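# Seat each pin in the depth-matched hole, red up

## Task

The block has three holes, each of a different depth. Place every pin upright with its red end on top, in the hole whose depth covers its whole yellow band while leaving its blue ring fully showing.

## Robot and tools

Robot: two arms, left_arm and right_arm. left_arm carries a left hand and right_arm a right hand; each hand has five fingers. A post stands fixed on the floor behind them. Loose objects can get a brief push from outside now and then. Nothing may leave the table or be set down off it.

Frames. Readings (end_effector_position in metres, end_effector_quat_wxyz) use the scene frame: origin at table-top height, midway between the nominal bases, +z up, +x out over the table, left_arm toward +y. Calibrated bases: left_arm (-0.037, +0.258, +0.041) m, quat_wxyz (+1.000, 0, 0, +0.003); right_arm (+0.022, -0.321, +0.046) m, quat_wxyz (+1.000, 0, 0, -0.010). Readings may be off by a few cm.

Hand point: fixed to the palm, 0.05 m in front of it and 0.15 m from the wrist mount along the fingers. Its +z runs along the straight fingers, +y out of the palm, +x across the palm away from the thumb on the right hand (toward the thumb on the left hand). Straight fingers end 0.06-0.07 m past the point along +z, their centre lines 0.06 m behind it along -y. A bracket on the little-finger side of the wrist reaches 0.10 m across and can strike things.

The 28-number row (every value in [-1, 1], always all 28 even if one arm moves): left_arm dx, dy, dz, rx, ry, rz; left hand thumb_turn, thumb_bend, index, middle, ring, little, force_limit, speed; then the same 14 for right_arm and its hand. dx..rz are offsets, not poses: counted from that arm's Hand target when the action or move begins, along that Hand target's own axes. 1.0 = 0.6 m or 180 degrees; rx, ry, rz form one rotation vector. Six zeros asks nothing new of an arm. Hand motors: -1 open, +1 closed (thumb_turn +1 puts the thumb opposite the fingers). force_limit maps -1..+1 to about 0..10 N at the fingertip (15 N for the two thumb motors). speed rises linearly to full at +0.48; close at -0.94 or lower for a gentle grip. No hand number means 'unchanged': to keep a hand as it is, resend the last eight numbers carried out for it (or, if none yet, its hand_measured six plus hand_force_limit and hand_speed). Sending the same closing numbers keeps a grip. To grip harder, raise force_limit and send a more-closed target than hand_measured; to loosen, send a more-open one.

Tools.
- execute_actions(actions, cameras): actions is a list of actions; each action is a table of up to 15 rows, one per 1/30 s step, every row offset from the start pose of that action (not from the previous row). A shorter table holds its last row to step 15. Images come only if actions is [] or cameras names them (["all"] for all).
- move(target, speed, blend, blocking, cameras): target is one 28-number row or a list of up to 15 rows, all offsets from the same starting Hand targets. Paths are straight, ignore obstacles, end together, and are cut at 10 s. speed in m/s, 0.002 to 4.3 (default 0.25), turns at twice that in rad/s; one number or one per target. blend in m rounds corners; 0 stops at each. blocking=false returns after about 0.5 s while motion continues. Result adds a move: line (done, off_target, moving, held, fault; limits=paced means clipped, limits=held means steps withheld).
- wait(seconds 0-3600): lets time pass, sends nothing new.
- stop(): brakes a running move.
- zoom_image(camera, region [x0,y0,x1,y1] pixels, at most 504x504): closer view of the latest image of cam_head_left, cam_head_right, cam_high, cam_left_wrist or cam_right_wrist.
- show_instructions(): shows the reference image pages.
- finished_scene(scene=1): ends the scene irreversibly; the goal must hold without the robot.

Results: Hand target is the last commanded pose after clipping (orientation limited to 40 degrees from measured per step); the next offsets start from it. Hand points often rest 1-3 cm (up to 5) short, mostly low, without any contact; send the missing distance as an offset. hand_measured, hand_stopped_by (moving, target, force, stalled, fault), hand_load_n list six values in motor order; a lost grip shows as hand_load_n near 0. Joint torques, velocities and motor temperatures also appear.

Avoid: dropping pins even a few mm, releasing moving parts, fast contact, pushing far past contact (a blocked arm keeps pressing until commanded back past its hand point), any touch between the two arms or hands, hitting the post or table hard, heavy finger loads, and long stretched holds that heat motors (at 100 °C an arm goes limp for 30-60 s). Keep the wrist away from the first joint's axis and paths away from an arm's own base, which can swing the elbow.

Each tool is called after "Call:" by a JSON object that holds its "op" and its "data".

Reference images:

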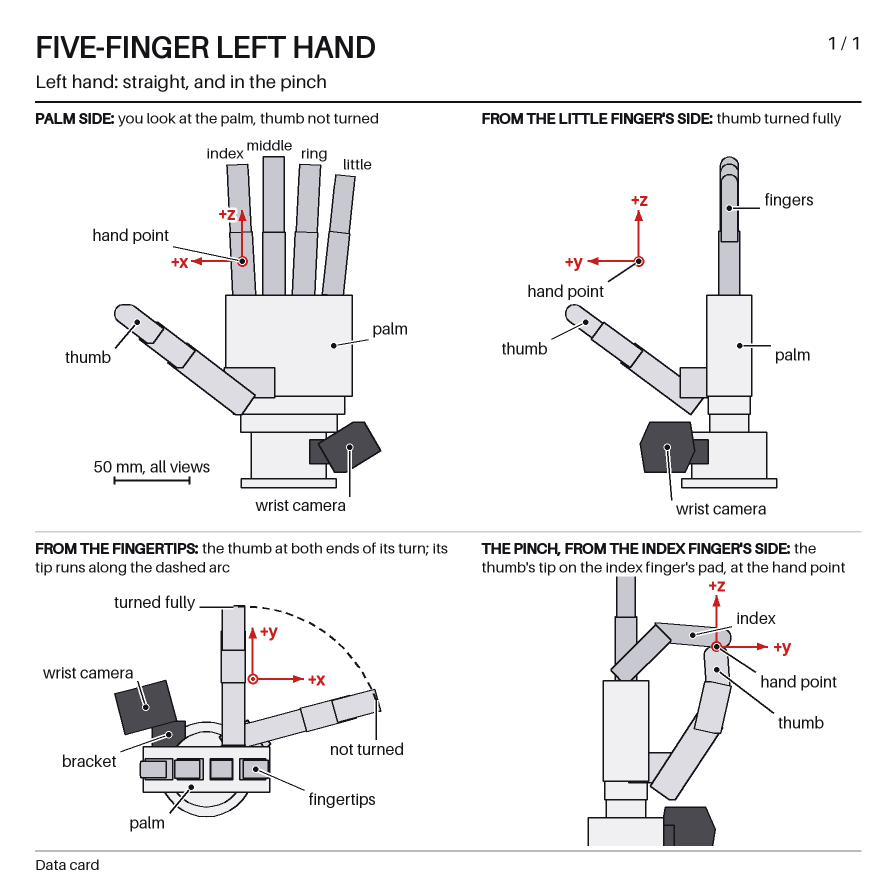

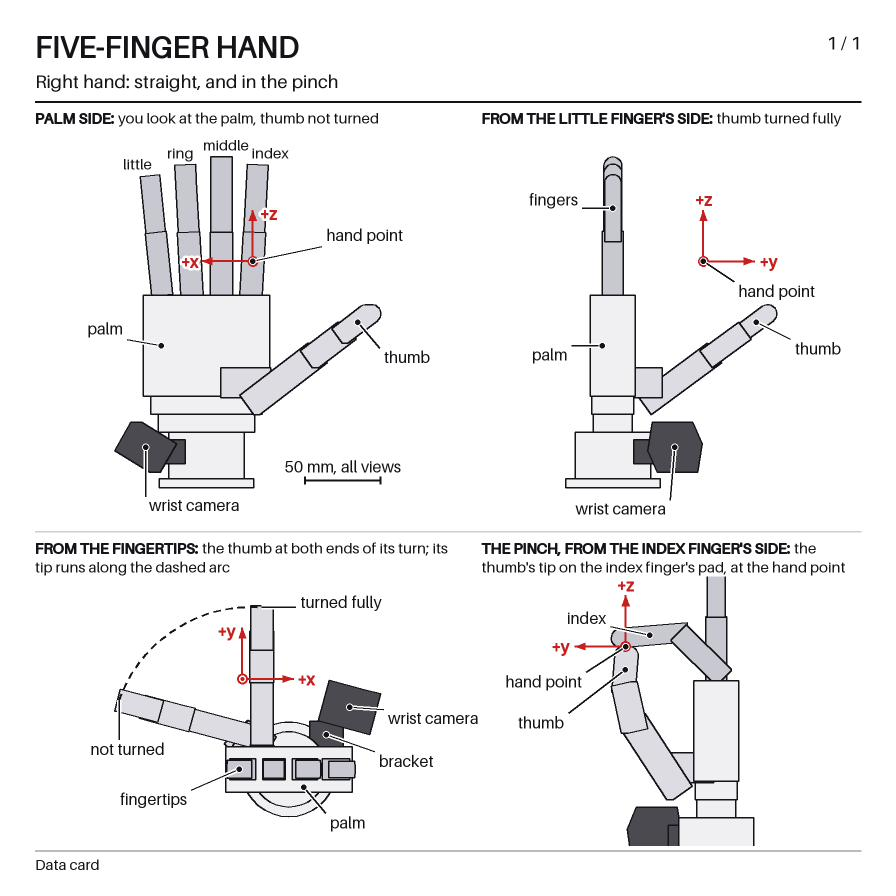

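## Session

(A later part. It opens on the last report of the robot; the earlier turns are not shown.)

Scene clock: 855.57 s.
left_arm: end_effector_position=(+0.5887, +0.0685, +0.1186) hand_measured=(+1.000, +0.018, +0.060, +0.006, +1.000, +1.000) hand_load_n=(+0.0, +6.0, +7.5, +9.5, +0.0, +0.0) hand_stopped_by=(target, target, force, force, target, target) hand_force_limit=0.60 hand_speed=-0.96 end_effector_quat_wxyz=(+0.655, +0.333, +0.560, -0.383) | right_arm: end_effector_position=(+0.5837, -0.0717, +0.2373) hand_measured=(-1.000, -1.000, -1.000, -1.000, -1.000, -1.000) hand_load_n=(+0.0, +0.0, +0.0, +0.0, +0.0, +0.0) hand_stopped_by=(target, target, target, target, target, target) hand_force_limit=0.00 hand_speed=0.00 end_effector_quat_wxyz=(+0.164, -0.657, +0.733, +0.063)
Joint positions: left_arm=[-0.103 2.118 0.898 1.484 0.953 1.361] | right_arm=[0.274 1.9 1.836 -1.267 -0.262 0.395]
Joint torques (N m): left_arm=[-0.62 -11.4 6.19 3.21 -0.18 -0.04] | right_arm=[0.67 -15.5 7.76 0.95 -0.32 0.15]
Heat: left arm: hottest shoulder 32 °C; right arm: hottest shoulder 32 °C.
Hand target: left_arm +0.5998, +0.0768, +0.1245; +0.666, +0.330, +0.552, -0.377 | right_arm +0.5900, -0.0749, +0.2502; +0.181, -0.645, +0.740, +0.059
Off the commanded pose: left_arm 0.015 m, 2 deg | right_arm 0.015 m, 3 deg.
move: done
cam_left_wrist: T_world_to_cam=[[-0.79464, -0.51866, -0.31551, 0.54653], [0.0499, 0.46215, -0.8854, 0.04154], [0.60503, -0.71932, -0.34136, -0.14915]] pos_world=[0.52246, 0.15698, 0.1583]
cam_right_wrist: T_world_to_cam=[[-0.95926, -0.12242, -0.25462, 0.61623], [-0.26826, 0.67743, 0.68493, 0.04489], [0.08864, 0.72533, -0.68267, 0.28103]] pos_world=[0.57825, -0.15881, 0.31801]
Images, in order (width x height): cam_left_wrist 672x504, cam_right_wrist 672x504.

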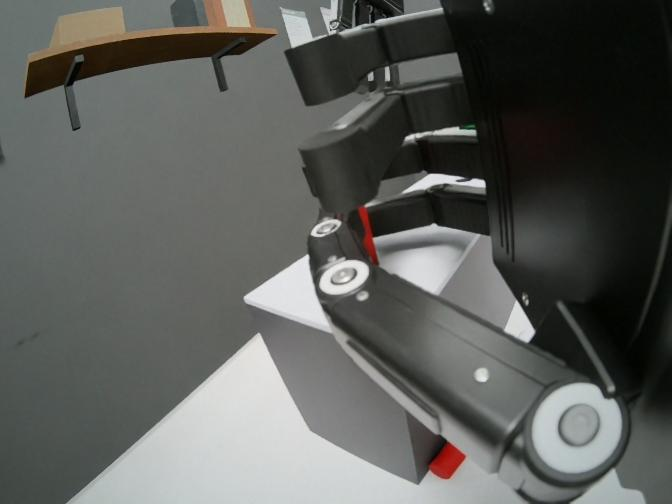

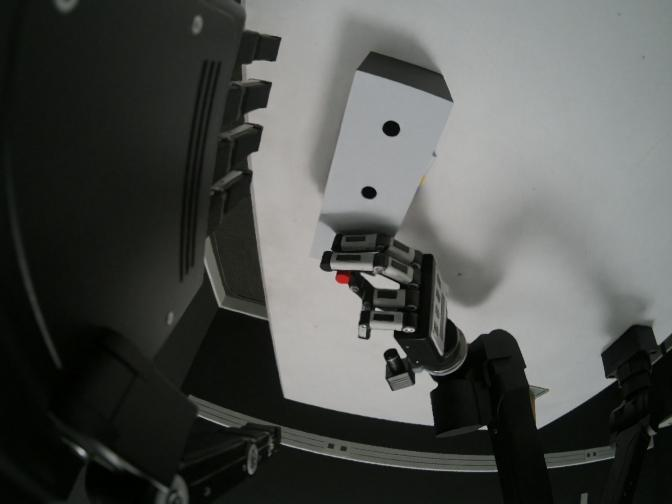

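Call:
{"op": "move", "data": {"target": [-0.0328, 0.0008, 0.0058, 0, 0, 0, 1, 0.02, 0.25, 0.21, 1, 1, 0.6, -0.96, 0, 0, 0, 0, 0, 0, -1, -1, -1, -1, -1, -1, 0, 0.0], "speed": 0.02, "cameras": ["cam_right_wrist", "cam_left_wrist"]}}

Call:
{"op": "zoom_image", "data": {"camera": "cam_right_wrist", "region": [300, 210, 420, 330]}}

Scene clock: 857.67 s.
left_arm: end_effector_position=(+0.5889, +0.0691, +0.1191) hand_measured=(+1.000, +0.018, +0.060, +0.006, +1.000, +1.000) hand_load_n=(+0.5, +5.5, +7.5, +8.5, +0.0, +0.0) hand_stopped_by=(target, target, force, force, target, target) hand_force_limit=0.60 hand_speed=-0.96 end_effector_quat_wxyz=(+0.652, +0.331, +0.564, -0.385) | right_arm: end_effector_position=(+0.5837, -0.0717, +0.2373) hand_measured=(-1.000, -1.000, -1.000, -1.000, -1.000, -1.000) hand_load_n=(+0.0, +0.0, +0.0, +0.0, +0.0, +0.0) hand_stopped_by=(target, target, target, target, target, target) hand_force_limit=0.00 hand_speed=0.00 end_effector_quat_wxyz=(+0.164, -0.657, +0.733, +0.063)
Joint positions: left_arm=[-0.101 2.111 0.897 1.468 0.954 1.359] | right_arm=[0.274 1.9 1.836 -1.267 -0.262 0.395]
Joint torques (N m): left_arm=[-1.08 -14.97 5.22 1.8 -0.25 -0.01] | right_arm=[0.79 -15.21 7.69 0.96 -0.34 0.14]
Heat: left arm: hottest shoulder 32 °C; right arm: hottest shoulder 32 °C.
Hand target: left_arm +0.5998, +0.0768, +0.1445; +0.666, +0.330, +0.552, -0.377 | right_arm +0.5900, -0.0749, +0.2502; +0.181, -0.645, +0.740, +0.059
Off the commanded pose: left_arm 0.029 m, 2 deg | right_arm 0.015 m, 3 deg.
move: off_target (left_arm)
cam_left_wrist: T_world_to_cam=[[-0.79805, -0.51828, -0.30741, 0.54818], [0.0407, 0.46263, -0.88562, 0.047], [0.60121, -0.71928, -0.34811, -0.14554]] pos_world=[0.52306, 0.15768, 0.15948]
cam_right_wrist: T_world_to_cam=[[-0.95926, -0.12242, -0.25462, 0.61623], [-0.26826, 0.67743, 0.68493, 0.04489], [0.08864, 0.72533, -0.68267, 0.28103]] pos_world=[0.57825, -0.15881, 0.31801]
Images, in order (width x height): cam_left_wrist 672x504, cam_right_wrist 672x504.

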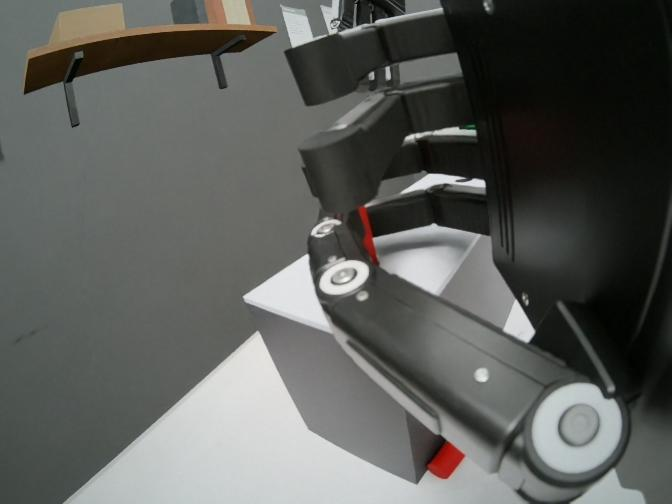

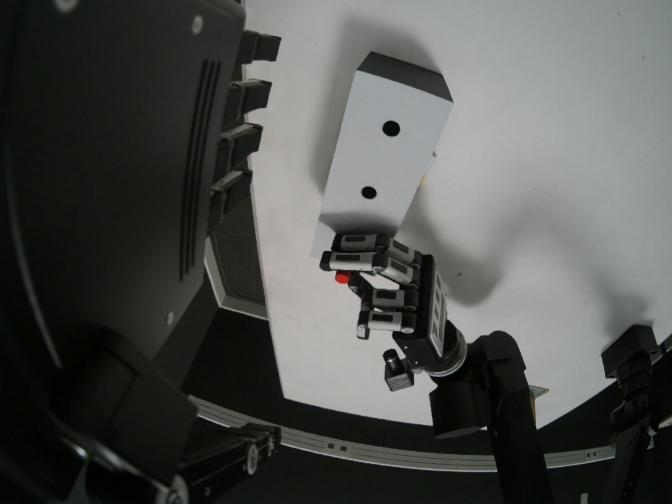

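Scaled by 4.200 from the camera's image (finer frame: 960x720).

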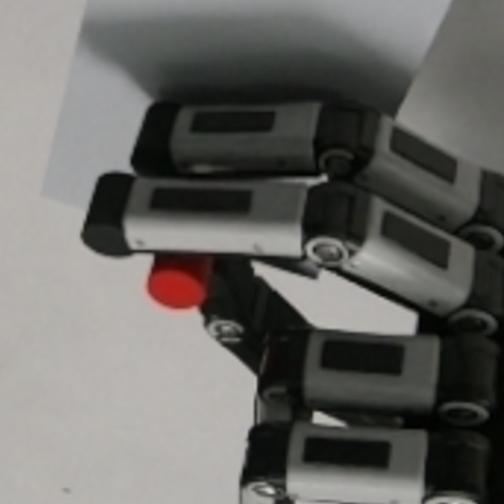

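Call:
{"op": "move", "data": {"target": [-0.0328, 0.0008, 0.0058, 0, 0, 0, 1, 0.02, 0.25, 0.21, 1, 1, 0.6, -0.96, 0, 0, 0, 0, 0, 0, -1, -1, -1, -1, -1, -1, 0, 0.0], "speed": 0.02, "cameras": ["cam_right_wrist", "cam_left_wrist"]}}

Call:
{"op": "zoom_image", "data": {"camera": "cam_right_wrist", "region": [300, 210, 420, 330]}}

Scene clock: 859.67 s.
left_arm: end_effector_position=(+0.5893, +0.0688, +0.1235) hand_measured=(+1.000, +0.018, +0.060, +0.006, +1.000, +1.000) hand_load_n=(+1.5, +6.0, +7.5, +7.5, +0.0, +0.0) hand_stopped_by=(target, target, force, force, target, target) hand_force_limit=0.60 hand_speed=-0.96 end_effector_quat_wxyz=(+0.640, +0.324, +0.575, -0.394) | right_arm: end_effector_position=(+0.5837, -0.0717, +0.2373) hand_measured=(-1.000, -1.000, -1.000, -1.000, -1.000, -1.000) hand_load_n=(+0.0, +0.0, +0.0, +0.0, +0.0, +0.0) hand_stopped_by=(target, target, target, target, target, target) hand_force_limit=0.00 hand_speed=0.00 end_effector_quat_wxyz=(+0.164, -0.657, +0.733, +0.063)
Joint positions: left_arm=[-0.099 2.079 0.894 1.41 0.961 1.347] | right_arm=[0.274 1.9 1.836 -1.267 -0.262 0.395]
Joint torques (N m): left_arm=[-0.73 -16.67 5.24 2.43 -0.48 0.11] | right_arm=[0.91 -15.27 7.73 0.98 -0.32 0.13]
Heat: left arm: hottest shoulder 32 °C; right arm: hottest shoulder 32 °C.
Hand target: left_arm +0.5998, +0.0768, +0.1645; +0.666, +0.330, +0.552, -0.377 | right_arm +0.5900, -0.0749, +0.2502; +0.181, -0.645, +0.740, +0.059
Off the commanded pose: left_arm 0.043 m, 5 deg | right_arm 0.015 m, 3 deg.
move: off_target (left_arm)
cam_left_wrist: T_world_to_cam=[[-0.81266, -0.51393, -0.2747, 0.55399], [0.00849, 0.46091, -0.88741, 0.07036], [0.58268, -0.72349, -0.3702, -0.1305]] pos_world=[0.52564, 0.15787, 0.16631]
cam_right_wrist: T_world_to_cam=[[-0.95926, -0.12242, -0.25462, 0.61623], [-0.26826, 0.67743, 0.68493, 0.04489], [0.08864, 0.72533, -0.68267, 0.28103]] pos_world=[0.57825, -0.15881, 0.31801]
Images, in order (width x height): cam_left_wrist 672x504, cam_right_wrist 672x504.

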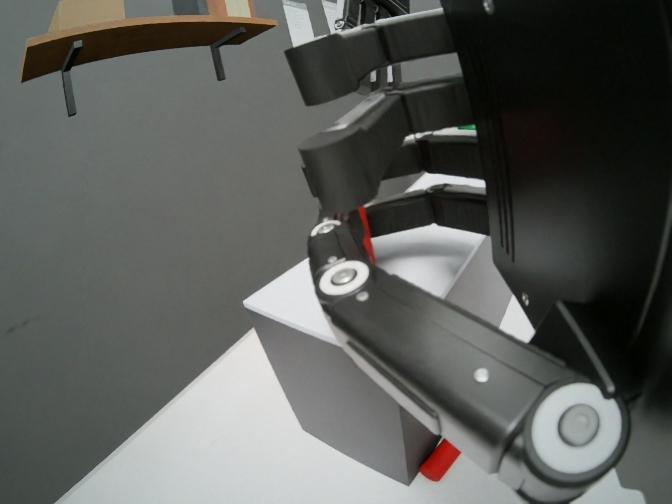

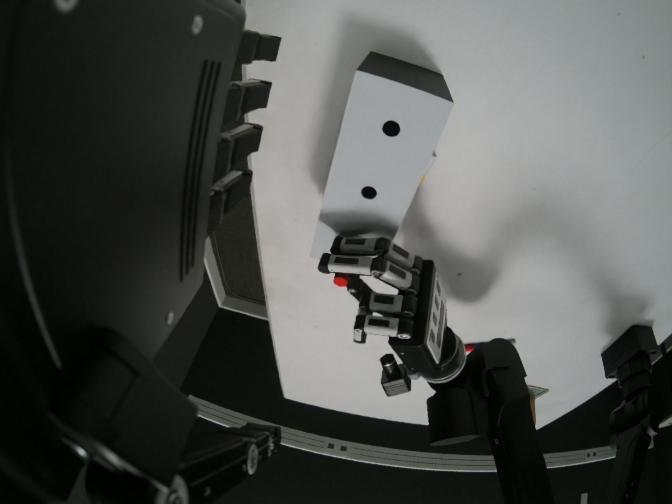

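Scaled by 4.200 from the camera's image (finer frame: 960x720).

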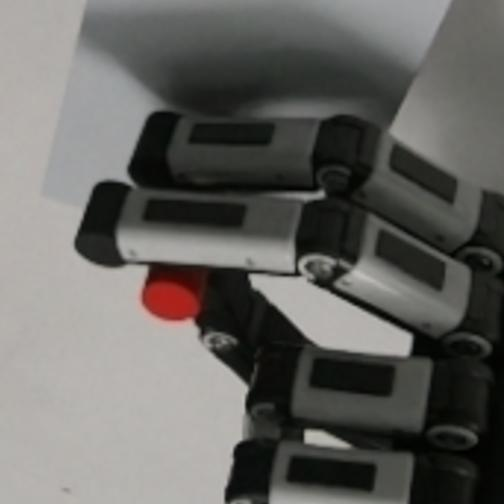

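Call:
{"op": "move", "data": {"target": [0, 0, 0, 0.0022, -0.0079, 0.0136, 1, 0.02, 0.25, 0.21, 1, 1, 0.6, -0.96, 0, 0, 0, 0, 0, 0, -1, -1, -1, -1, -1, -1, 0, 0.0], "speed": 0.02, "cameras": ["cam_right_wrist"]}}

Call:
{"op": "zoom_image", "data": {"camera": "cam_right_wrist", "region": [300, 210, 420, 330]}}

Scene clock: 862.67 s.
left_arm: end_effector_position=(+0.5889, +0.0689, +0.1322) hand_measured=(+1.000, +0.018, +0.060, +0.006, +1.000, +1.000) hand_load_n=(+1.0, +6.0, +7.5, +8.5, +0.0, +0.0) hand_stopped_by=(target, target, force, force, target, target) hand_force_limit=0.60 hand_speed=-0.96 end_effector_quat_wxyz=(+0.650, +0.330, +0.563, -0.389) | right_arm: end_effector_position=(+0.5837, -0.0717, +0.2373) hand_measured=(-1.000, -1.000, -1.000, -1.000, -1.000, -1.000) hand_load_n=(+0.0, +0.0, +0.0, +0.0, +0.0, +0.0) hand_stopped_by=(target, target, target, target, target, target) hand_force_limit=0.00 hand_speed=0.00 end_effector_quat_wxyz=(+0.164, -0.657, +0.733, +0.063)
Joint positions: left_arm=[-0.099 2.077 0.894 1.444 0.961 1.347] | right_arm=[0.274 1.9 1.836 -1.267 -0.262 0.395]
Joint torques (N m): left_arm=[-0.91 -14.15 5.82 3.81 -0.46 0.18] | right_arm=[0.73 -15.09 7.71 1.03 -0.32 0.14]
Heat: left arm: hottest shoulder 32 °C; right arm: hottest shoulder 32 °C.
Hand target: left_arm +0.5998, +0.0768, +0.1645; +0.680, +0.340, +0.535, -0.369 | right_arm +0.5900, -0.0749, +0.2502; +0.181, -0.645, +0.740, +0.059
Off the commanded pose: left_arm 0.035 m, 5 deg | right_arm 0.015 m, 3 deg.
move: off_target (left_arm)
cam_right_wrist: T_world_to_cam=[[-0.95926, -0.12242, -0.25462, 0.61623], [-0.26826, 0.67743, 0.68493, 0.04489], [0.08864, 0.72533, -0.68267, 0.28103]] pos_world=[0.57825, -0.15881, 0.31801]

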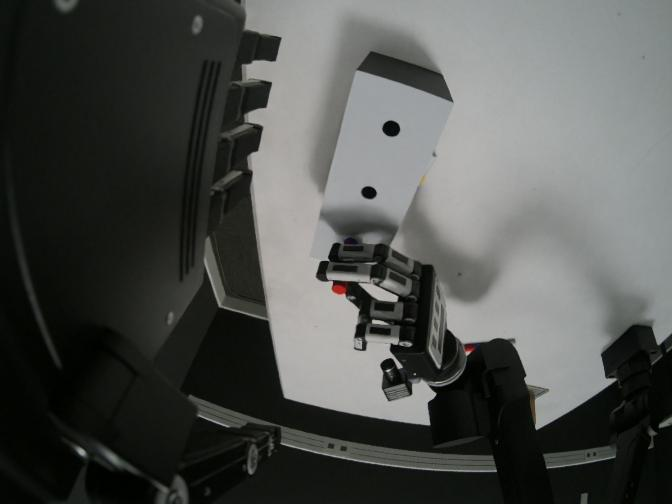

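Scaled by 4.200 from the camera's image (finer frame: 960x720).

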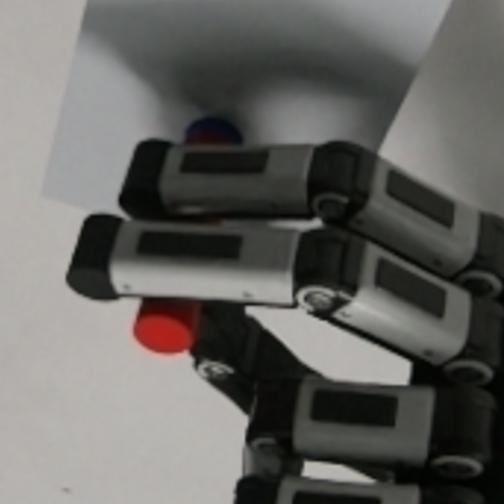

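Call:
{"op": "move", "data": {"target": [-0.0164, 0.0004, 0.0029, 0, 0, 0, 1, 0.02, 0.25, 0.21, 1, 1, 0.6, -0.96, 0, 0, 0, 0, 0, 0, -1, -1, -1, -1, -1, -1, 0, 0.0], "speed": 0.02}}

Scene clock: 864.30 s.
left_arm: end_effector_position=(+0.5890, +0.0689, +0.1341) hand_measured=(+1.000, +0.018, +0.060, +0.006, +1.000, +1.000) hand_load_n=(+0.5, +6.0, +7.5, +9.0, +0.0, +0.0) hand_stopped_by=(target, target, force, force, target, target) hand_force_limit=0.60 hand_speed=-0.96 end_effector_quat_wxyz=(+0.651, +0.331, +0.562, -0.388) | right_arm: end_effector_position=(+0.5837, -0.0717, +0.2373) hand_measured=(-1.000, -1.000, -1.000, -1.000, -1.000, -1.000) hand_load_n=(+0.0, -0.5, +0.0, +0.0, +0.0, +0.0) hand_stopped_by=(target, target, target, target, target, target) hand_force_limit=0.00 hand_speed=0.00 end_effector_quat_wxyz=(+0.164, -0.657, +0.733, +0.063)
Joint positions: left_arm=[-0.099 2.074 0.894 1.444 0.961 1.347] | right_arm=[0.274 1.9 1.836 -1.267 -0.262 0.395]
Joint torques (N m): left_arm=[-1.08 -16.15 5.57 2.91 -0.46 0.13] | right_arm=[0.79 -15.15 7.83 0.92 -0.33 0.13]
Heat: left arm: hottest shoulder 32 °C; right arm: hottest shoulder 32 °C.
Hand target: left_arm +0.5993, +0.0768, +0.1744; +0.680, +0.340, +0.535, -0.369 | right_arm +0.5900, -0.0749, +0.2502; +0.181, -0.645, +0.740, +0.059
Off the commanded pose: left_arm 0.042 m, 5 deg | right_arm 0.015 m, 3 deg.
move: off_target (left_arm)

Call:
{"op": "move", "data": {"target": [-0.0164, 0.0004, 0.0029, 0, 0, 0, 1, 0.02, 0.25, 0.21, 1, 1, 0.6, -0.96, 0, 0, 0, 0, 0, 0, -1, -1, -1, -1, -1, -1, 0, 0.0], "speed": 0.02, "cameras": ["cam_right_wrist"]}}

Call:
{"op": "zoom_image", "data": {"camera": "cam_right_wrist", "region": [300, 210, 420, 330]}}

Scene clock: 866.13 s.
left_arm: end_effector_position=(+0.5894, +0.0688, +0.1427) hand_measured=(+1.000, +0.018, +0.060, +0.006, +1.000, +1.000) hand_load_n=(+0.5, +6.0, +7.0, +9.5, +0.0, +0.0) hand_stopped_by=(target, target, force, force, target, target) hand_force_limit=0.60 hand_speed=-0.96 end_effector_quat_wxyz=(+0.652, +0.331, +0.561, -0.388) | right_arm: end_effector_position=(+0.5837, -0.0717, +0.2373) hand_measured=(-1.000, -1.000, -1.000, -1.000, -1.000, -1.000) hand_load_n=(+0.0, +0.0, +0.0, +0.0, +0.5, +0.0) hand_stopped_by=(target, target, target, target, target, target) hand_force_limit=0.00 hand_speed=0.00 end_effector_quat_wxyz=(+0.164, -0.657, +0.733, +0.063)
Joint positions: left_arm=[-0.099 2.054 0.892 1.43 0.961 1.347] | right_arm=[0.274 1.9 1.836 -1.267 -0.262 0.395]
Joint torques (N m): left_arm=[-0.85 -16.38 5.27 2.3 -0.49 0.15] | right_arm=[0.79 -15.03 7.73 0.99 -0.32 0.15]
Heat: left arm: hottest shoulder 32 °C; right arm: hottest shoulder 32 °C.
Hand target: left_arm +0.5989, +0.0767, +0.1844; +0.680, +0.340, +0.535, -0.369 | right_arm +0.5900, -0.0749, +0.2502; +0.181, -0.645, +0.740, +0.059
Off the commanded pose: left_arm 0.044 m, 5 deg | right_arm 0.015 m, 3 deg.
move: off_target (left_arm)
cam_right_wrist: T_world_to_cam=[[-0.95926, -0.12242, -0.25462, 0.61623], [-0.26826, 0.67743, 0.68493, 0.04489], [0.08864, 0.72533, -0.68267, 0.28103]] pos_world=[0.57825, -0.15881, 0.31801]

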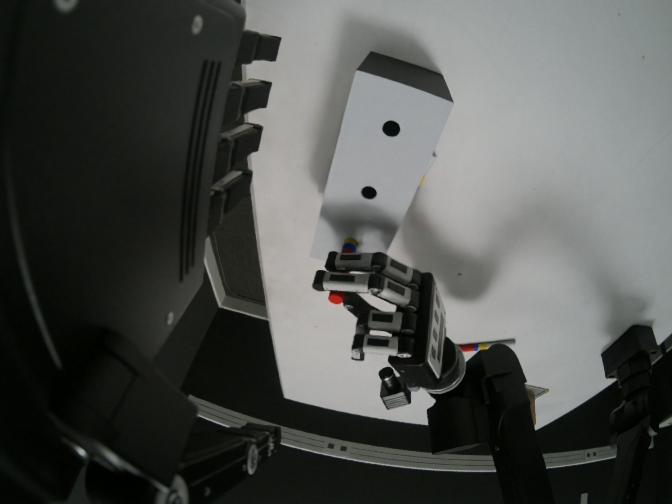

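Scaled by 4.200 from the camera's image (finer frame: 960x720).

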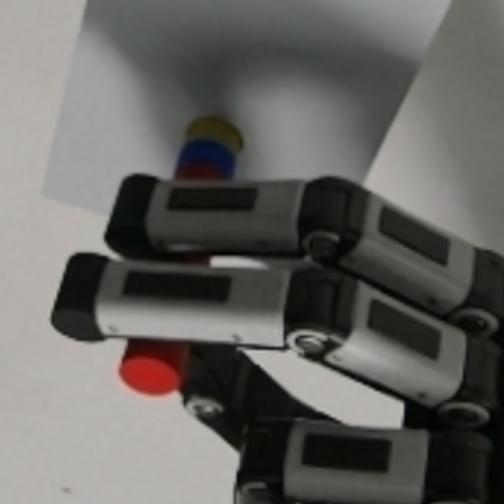

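Call:
{"op": "move", "data": {"target": [-0.0492, 0.0012, 0.0087, 0, 0, 0, 1, 0.02, 0.25, 0.21, 1, 1, 0.6, -0.96, 0, 0, 0, 0, 0, 0, -1, -1, -1, -1, -1, -1, 0, 0.0], "speed": 0.03, "cameras": ["cam_right_wrist"]}}

Call:
{"op": "zoom_image", "data": {"camera": "cam_right_wrist", "region": [290, 210, 410, 330]}}

Scene clock: 868.57 s.
left_arm: end_effector_position=(+0.5903, +0.0707, +0.1800) hand_measured=(+1.000, +0.018, +0.060, +0.006, +1.000, +1.000) hand_load_n=(+1.0, +6.5, +7.5, +7.5, +0.0, +0.0) hand_stopped_by=(target, target, force, force, target, target) hand_force_limit=0.60 hand_speed=-0.96 end_effector_quat_wxyz=(+0.657, +0.333, +0.556, -0.385) | right_arm: end_effector_position=(+0.5837, -0.0717, +0.2373) hand_measured=(-1.000, -1.000, -1.000, -1.000, -1.000, -1.000) hand_load_n=(+0.0, +0.0, +0.0, +0.0, +0.0, +0.0) hand_stopped_by=(target, target, target, target, target, target) hand_force_limit=0.00 hand_speed=0.00 end_effector_quat_wxyz=(+0.164, -0.657, +0.733, +0.063)
Joint positions: left_arm=[-0.096 1.963 0.886 1.359 0.961 1.347] | right_arm=[0.274 1.9 1.836 -1.267 -0.262 0.395]
Joint torques (N m): left_arm=[-1.32 -15.21 6 2.32 -0.49 0.15] | right_arm=[0.79 -15.27 7.79 0.95 -0.32 0.14]
Heat: left arm: hottest shoulder 33 °C; right arm: hottest shoulder 32 °C.
Hand target: left_arm +0.5974, +0.0767, +0.2144; +0.680, +0.340, +0.535, -0.369 | right_arm +0.5900, -0.0749, +0.2502; +0.181, -0.645, +0.740, +0.059
Off the commanded pose: left_arm 0.036 m, 4 deg | right_arm 0.015 m, 3 deg.
move: off_target (left_arm)
cam_right_wrist: T_world_to_cam=[[-0.95926, -0.12242, -0.25462, 0.61623], [-0.26826, 0.67743, 0.68493, 0.04489], [0.08864, 0.72533, -0.68267, 0.28103]] pos_world=[0.57825, -0.15881, 0.31801]

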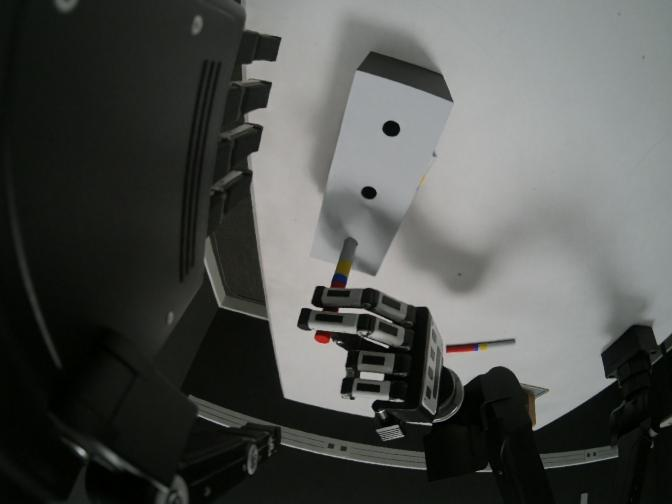

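Scaled by 4.200 from the camera's image (finer frame: 960x720).

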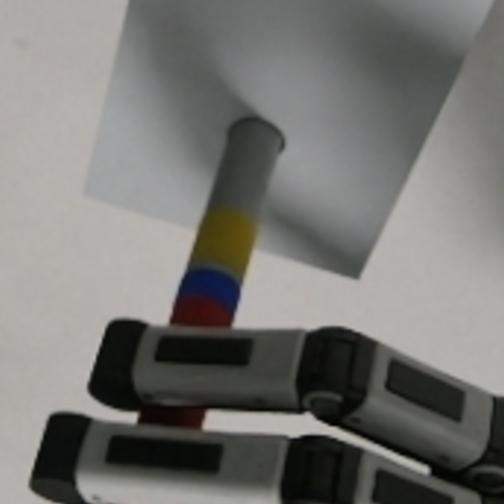

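Call:
{"op": "move", "data": {"target": [-0.0492, 0.0012, 0.0087, 0, 0, 0, 1, 0.02, 0.25, 0.21, 1, 1, 0.6, -0.96, 0, 0, 0, 0, 0, 0, -1, -1, -1, -1, -1, -1, 0, 0.0], "speed": 0.03, "cameras": ["cam_right_wrist", "cam_left_wrist", "cam_high"]}}

Call:
{"op": "zoom_image", "data": {"camera": "cam_right_wrist", "region": [270, 210, 430, 370]}}

Call:
{"op": "zoom_image", "data": {"camera": "cam_high", "region": [470, 110, 530, 170]}}

Call:
{"op": "zoom_image", "data": {"camera": "cam_left_wrist", "region": [230, 120, 480, 370]}}

Scene clock: 871.00 s.
left_arm: end_effector_position=(+0.5901, +0.0715, +0.2188) hand_measured=(+1.000, +0.018, +0.060, +0.006, +1.000, +1.000) hand_load_n=(+2.0, +6.0, +9.5, +3.5, +0.0, +0.0) hand_stopped_by=(target, target, force, force, target, target) hand_force_limit=0.60 hand_speed=-0.96 end_effector_quat_wxyz=(+0.664, +0.334, +0.550, -0.381) | right_arm: end_effector_position=(+0.5837, -0.0717, +0.2373) hand_measured=(-1.000, -1.000, -1.000, -1.000, -1.000, -1.000) hand_load_n=(+0.0, +0.0, +0.0, +0.0, +0.0, +0.0) hand_stopped_by=(target, target, target, target, target, target) hand_force_limit=0.00 hand_speed=0.00 end_effector_quat_wxyz=(+0.164, -0.657, +0.733, +0.063)
Joint positions: left_arm=[-0.096 1.876 0.886 1.292 0.956 1.347] | right_arm=[0.274 1.9 1.836 -1.267 -0.262 0.395]
Joint torques (N m): left_arm=[-1.14 -14.33 6.78 1.96 -0.32 0.14] | right_arm=[0.79 -15.27 7.71 0.98 -0.32 0.15]
Heat: left arm: hottest shoulder 33 °C; right arm: hottest shoulder 32 °C.
Hand target: left_arm +0.5959, +0.0767, +0.2443; +0.680, +0.340, +0.535, -0.369 | right_arm +0.5900, -0.0749, +0.2502; +0.181, -0.645, +0.740, +0.059
Off the commanded pose: left_arm 0.027 m, 3 deg | right_arm 0.015 m, 3 deg.
move: off_target (left_arm)
cam_left_wrist: T_world_to_cam=[[-0.78563, -0.52243, -0.33144, 0.57916], [0.07278, 0.45394, -0.88805, 0.11639], [0.6144, -0.72181, -0.31861, -0.12393]] pos_world=[0.52268, 0.16028, 0.25583]
cam_right_wrist: T_world_to_cam=[[-0.95926, -0.12242, -0.25462, 0.61623], [-0.26826, 0.67743, 0.68493, 0.04489], [0.08864, 0.72533, -0.68267, 0.28103]] pos_world=[0.57825, -0.15881, 0.31801]
Images, in order (width x height): cam_high 896x504, cam_left_wrist 672x504, cam_right_wrist 672x504.

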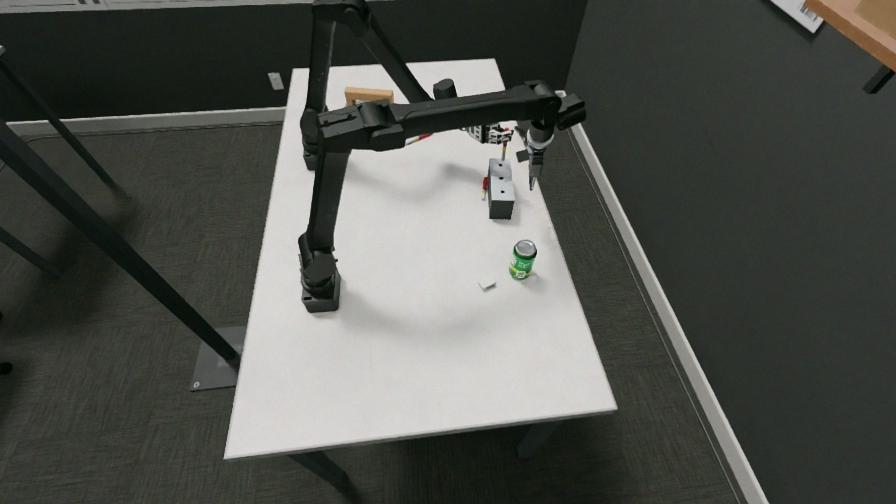

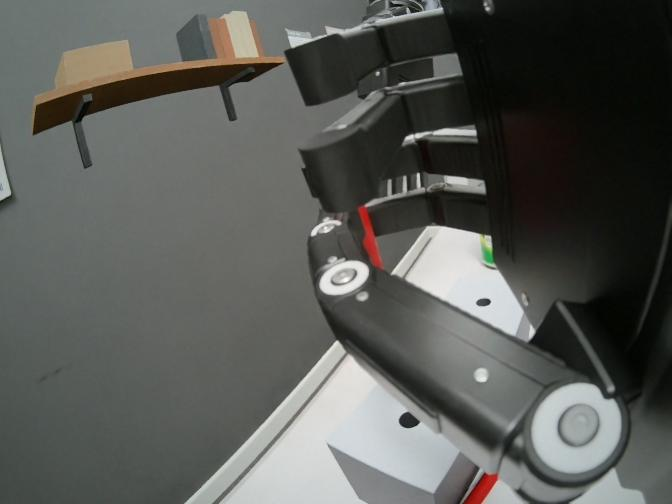

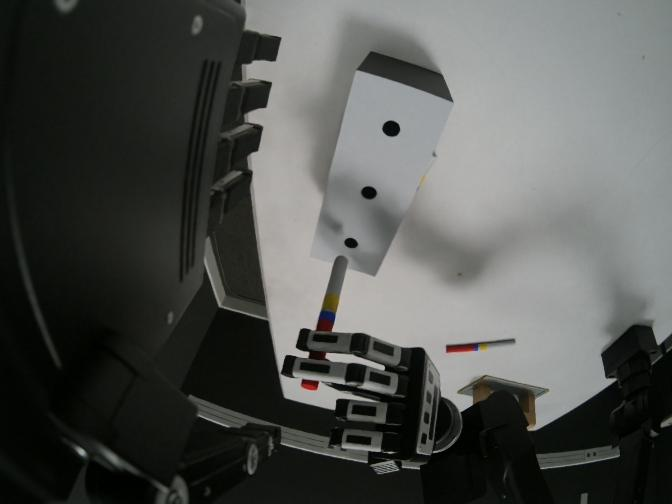

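Scaled by 3.150 from the camera's image (finer frame: 960x720).

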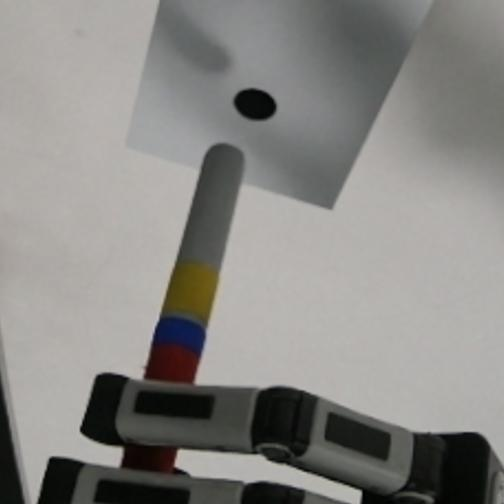

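Scaled by 8.400 from the camera's image (finer frame: 1280x720).

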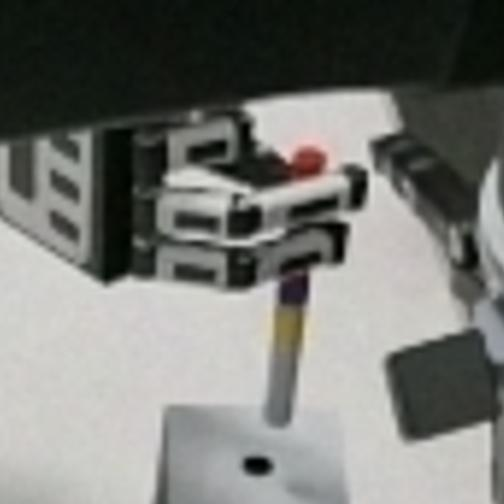

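Scaled by 2.016 from the camera's image (finer frame: 960x720).

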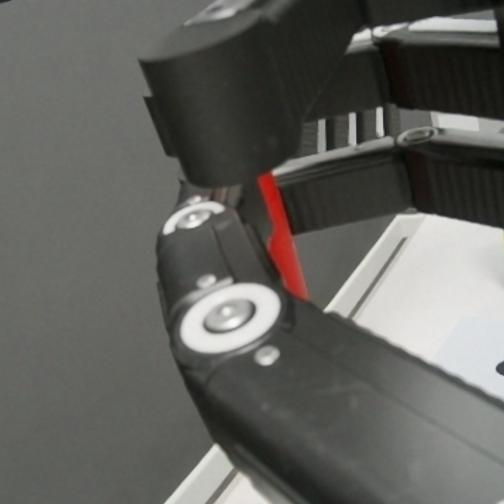

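Call:
{"op": "wait", "data": {"seconds": 0.2, "cameras": ["cam_high","cam_right_wrist","cam_left_wrist"]}}

Scene clock: 874.00 s.
left_arm: end_effector_position=(+0.5901, +0.0715, +0.2188) hand_measured=(+1.000, +0.018, +0.060, +0.006, +1.000, +1.000) hand_load_n=(+2.0, +6.0, +10.0, +3.0, +0.0, +0.0) hand_stopped_by=(target, target, force, force, target, target) hand_force_limit=0.60 hand_speed=-0.96 end_effector_quat_wxyz=(+0.664, +0.334, +0.550, -0.381) | right_arm: end_effector_position=(+0.5837, -0.0717, +0.2373) hand_measured=(-1.000, -1.000, -1.000, -1.000, -1.000, -1.000) hand_load_n=(+0.0, +0.0, +0.0, +0.0, +0.0, +0.0) hand_stopped_by=(target, target, target, target, target, target) hand_force_limit=0.00 hand_speed=0.00 end_effector_quat_wxyz=(+0.164, -0.657, +0.733, +0.063)
Joint positions: left_arm=[-0.096 1.876 0.886 1.292 0.956 1.347] | right_arm=[0.274 1.9 1.836 -1.267 -0.262 0.395]
Joint torques (N m): left_arm=[-1.08 -14.04 6.72 1.96 -0.33 0.13] | right_arm=[0.73 -15.09 7.75 0.92 -0.33 0.15]
Heat: left arm: hottest shoulder 33 °C; right arm: hottest shoulder 32 °C.
Hand target: left_arm +0.5959, +0.0767, +0.2443; +0.680, +0.340, +0.535, -0.369 | right_arm +0.5900, -0.0749, +0.2502; +0.181, -0.645, +0.740, +0.059
Off the commanded pose: left_arm 0.027 m, 3 deg | right_arm 0.015 m, 3 deg.
wait: 0.20 s; at rest from the start
cam_left_wrist: T_world_to_cam=[[-0.78563, -0.52243, -0.33144, 0.57916], [0.07278, 0.45394, -0.88805, 0.11639], [0.6144, -0.72181, -0.31861, -0.12393]] pos_world=[0.52268, 0.16028, 0.25583]
cam_right_wrist: T_world_to_cam=[[-0.95926, -0.12242, -0.25462, 0.61623], [-0.26826, 0.67743, 0.68493, 0.04489], [0.08864, 0.72533, -0.68267, 0.28103]] pos_world=[0.57825, -0.15881, 0.31801]
Images, in order (width x height): cam_high 896x504, cam_left_wrist 672x504, cam_right_wrist 672x504.

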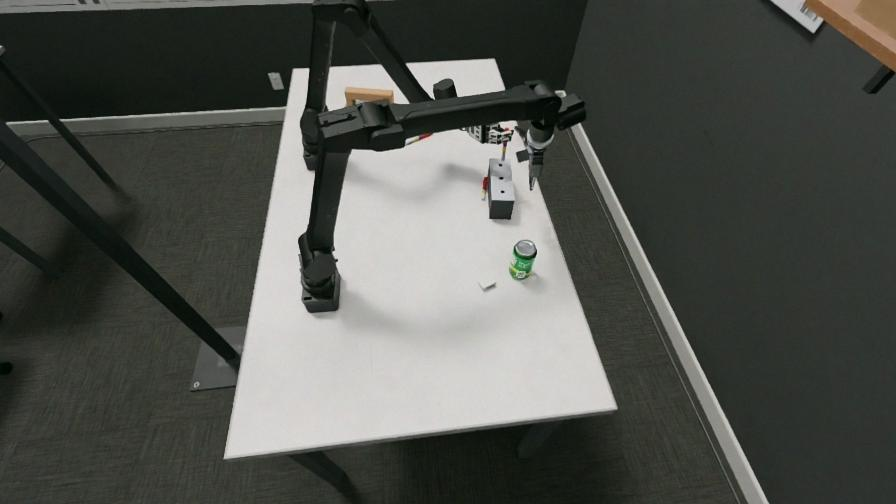

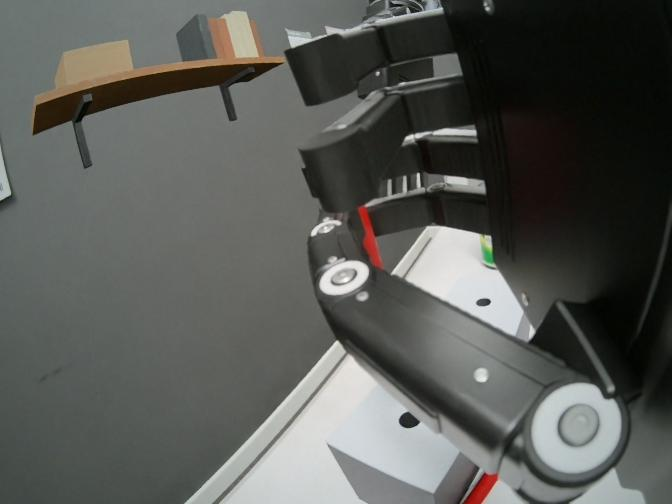

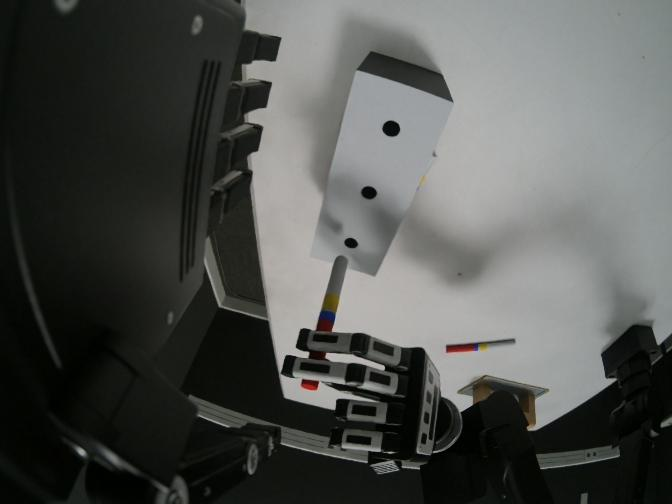

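Call:
{"op": "zoom_image", "data": {"camera": "cam_right_wrist", "region": [270, 220, 410, 400]}}

Call:
{"op": "zoom_image", "data": {"camera": "cam_high", "region": [450, 110, 550, 230]}}

Scaled by 2.800 from the camera's image (finer frame: 960x720).

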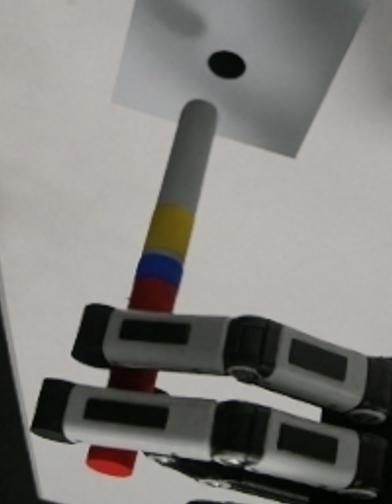

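Scaled by 4.200 from the camera's image (finer frame: 1280x720).

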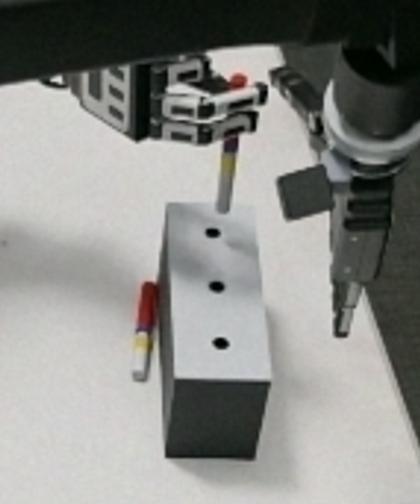

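Call:
{"op": "zoom_image", "data": {"camera": "cam_right_wrist", "region": [340, 30, 470, 130]}}

Scaled by 3.877 from the camera's image (finer frame: 960x720).

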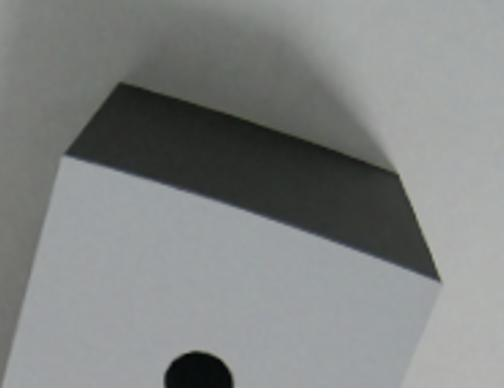

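Call:
{"op": "move", "data": {"target": [0.0118,-0.0313,0.0352,-0.0011,0.0041,-0.0071,1,0.02,0.25,0.21,1,1,0.6,-0.96,0,0,0,0,0,0,-1,-1,-1,-1,-1,-1,0,0.0], "speed": 0.03, "cameras": ["cam_high","cam_right_wrist"]}}

Scene clock: 887.27 s.
left_arm: end_effector_position=(+0.5918, +0.0576, +0.2150) hand_measured=(+1.000, +0.018, +0.060, +0.006, +1.000, +1.000) hand_load_n=(+2.0, +6.0, +9.5, +3.0, +0.0, +0.0) hand_stopped_by=(target, target, force, force, target, target) hand_force_limit=0.60 hand_speed=-0.96 end_effector_quat_wxyz=(+0.659, +0.319, +0.564, -0.382) | right_arm: end_effector_position=(+0.5837, -0.0717, +0.2373) hand_measured=(-1.000, -1.000, -1.000, -1.000, -1.000, -1.000) hand_load_n=(+0.0, +0.0, +0.0, +0.0, +0.0, +0.0) hand_stopped_by=(target, target, target, target, target, target) hand_force_limit=0.00 hand_speed=0.00 end_effector_quat_wxyz=(+0.164, -0.657, +0.733, +0.063)
Joint positions: left_arm=[-0.132 1.867 0.886 1.241 0.899 1.355] | right_arm=[0.274 1.9 1.836 -1.267 -0.262 0.395]
Joint torques (N m): left_arm=[-3.43 -13.74 6.12 1.99 -0.35 0.36] | right_arm=[0.62 -15.09 7.72 0.92 -0.32 0.14]
Heat: left arm: hottest shoulder 33 °C; right arm: hottest shoulder 32 °C.
Hand target: left_arm +0.5909, +0.0483, +0.2403; +0.673, +0.335, +0.544, -0.373 | right_arm +0.5900, -0.0749, +0.2502; +0.181, -0.645, +0.740, +0.059
Off the commanded pose: left_arm 0.027 m, 3 deg | right_arm 0.015 m, 3 deg.
move: off_target (left_arm)
cam_right_wrist: T_world_to_cam=[[-0.95926, -0.12242, -0.25462, 0.61623], [-0.26826, 0.67743, 0.68493, 0.04489], [0.08864, 0.72533, -0.68267, 0.28103]] pos_world=[0.57825, -0.15881, 0.31801]

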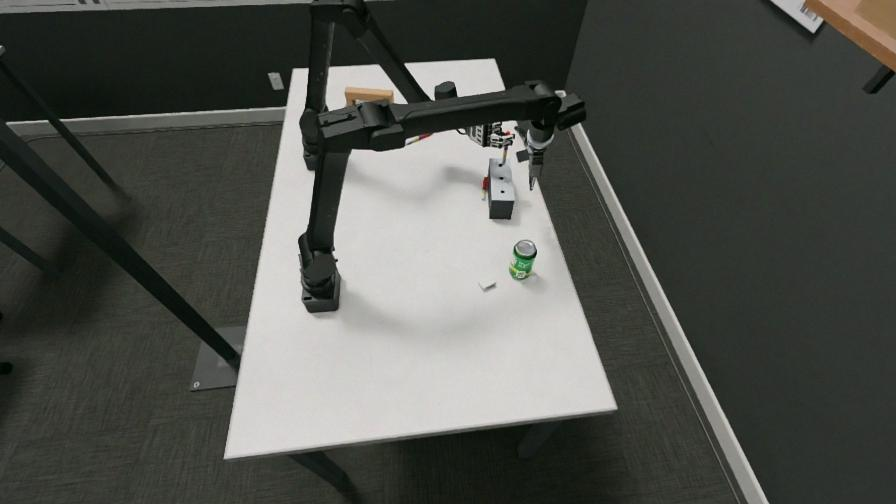

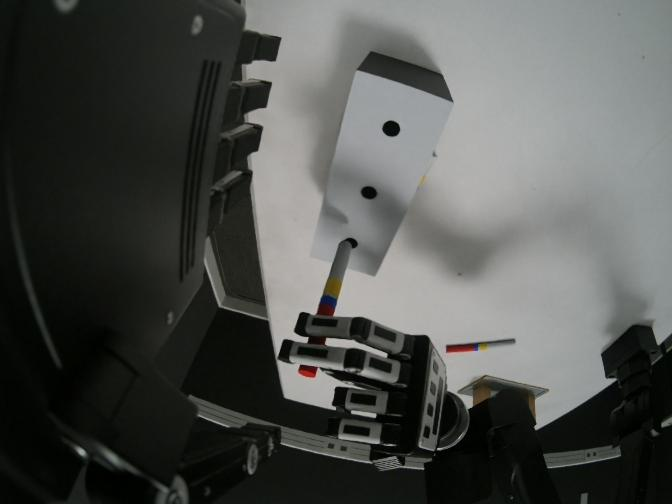

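Call:
{"op": "move", "data": {"target": [0.0118,-0.0313,0.0352,0,0,0,1,0.02,0.25,0.21,1,1,0.6,-0.96,0,0,0,0,0,0,-1,-1,-1,-1,-1,-1,0,0.0], "speed": 0.03, "cameras": ["cam_high","cam_right_wrist","cam_left_wrist"]}}

Scene clock: 889.30 s.
left_arm: end_effector_position=(+0.5861, +0.0252, +0.2152) hand_measured=(+1.000, +0.018, +0.060, +0.006, +1.000, +1.000) hand_load_n=(+2.0, +5.5, +9.5, +3.5, +0.0, +0.0) hand_stopped_by=(target, target, force, force, target, target) hand_force_limit=0.60 hand_speed=-0.96 end_effector_quat_wxyz=(+0.660, +0.323, +0.560, -0.383) | right_arm: end_effector_position=(+0.5837, -0.0717, +0.2373) hand_measured=(-1.000, -1.000, -1.000, -1.000, -1.000, -1.000) hand_load_n=(+0.0, +0.0, -0.5, +0.0, +0.0, +0.0) hand_stopped_by=(target, target, target, target, target, target) hand_force_limit=0.00 hand_speed=0.00 end_effector_quat_wxyz=(+0.164, -0.657, +0.733, +0.063)
Joint positions: left_arm=[-0.198 1.867 0.886 1.229 0.842 1.381] | right_arm=[0.274 1.9 1.836 -1.267 -0.262 0.395]
Joint torques (N m): left_arm=[-3.31 -13.86 5.91 2.03 -0.34 0.32] | right_arm=[0.62 -15.27 7.71 0.94 -0.31 0.15]
Heat: left arm: hottest shoulder 33 °C; right arm: hottest shoulder 33 °C.
Hand target: left_arm +0.5857, +0.0198, +0.2364; +0.673, +0.335, +0.544, -0.373 | right_arm +0.5900, -0.0749, +0.2502; +0.181, -0.645, +0.740, +0.059
Off the commanded pose: left_arm 0.022 m, 3 deg | right_arm 0.015 m, 3 deg.
move: off_target (left_arm)
cam_left_wrist: T_world_to_cam=[[-0.78745, -0.5353, -0.30559, 0.54649], [0.04132, 0.44882, -0.89267, 0.15417], [0.61499, -0.71555, -0.33131, -0.15379]] pos_world=[0.51855, 0.1133, 0.25368]
cam_right_wrist: T_world_to_cam=[[-0.95926, -0.12242, -0.25462, 0.61623], [-0.26826, 0.67743, 0.68493, 0.04489], [0.08864, 0.72533, -0.68267, 0.28103]] pos_world=[0.57825, -0.15881, 0.31801]
Images, in order (width x height): cam_high 896x504, cam_left_wrist 672x504, cam_right_wrist 672x504.

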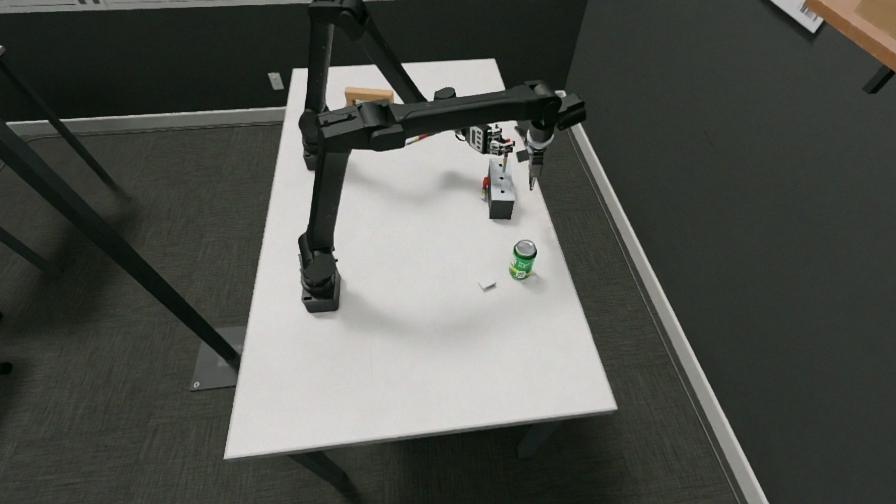

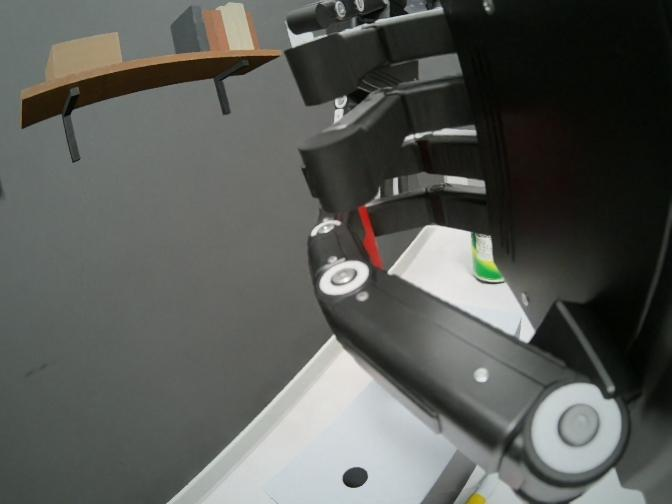

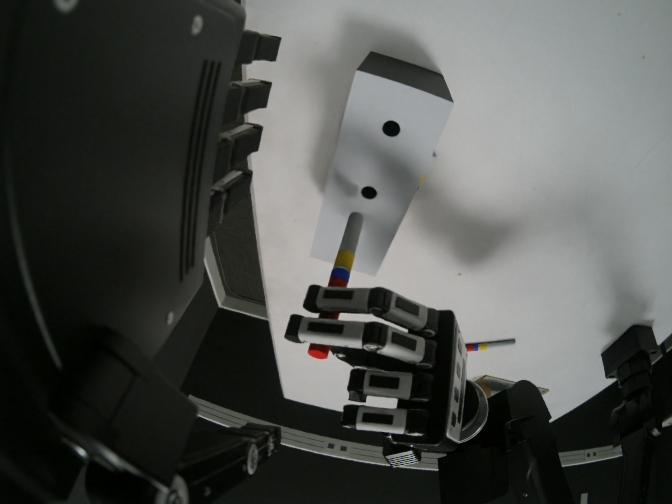

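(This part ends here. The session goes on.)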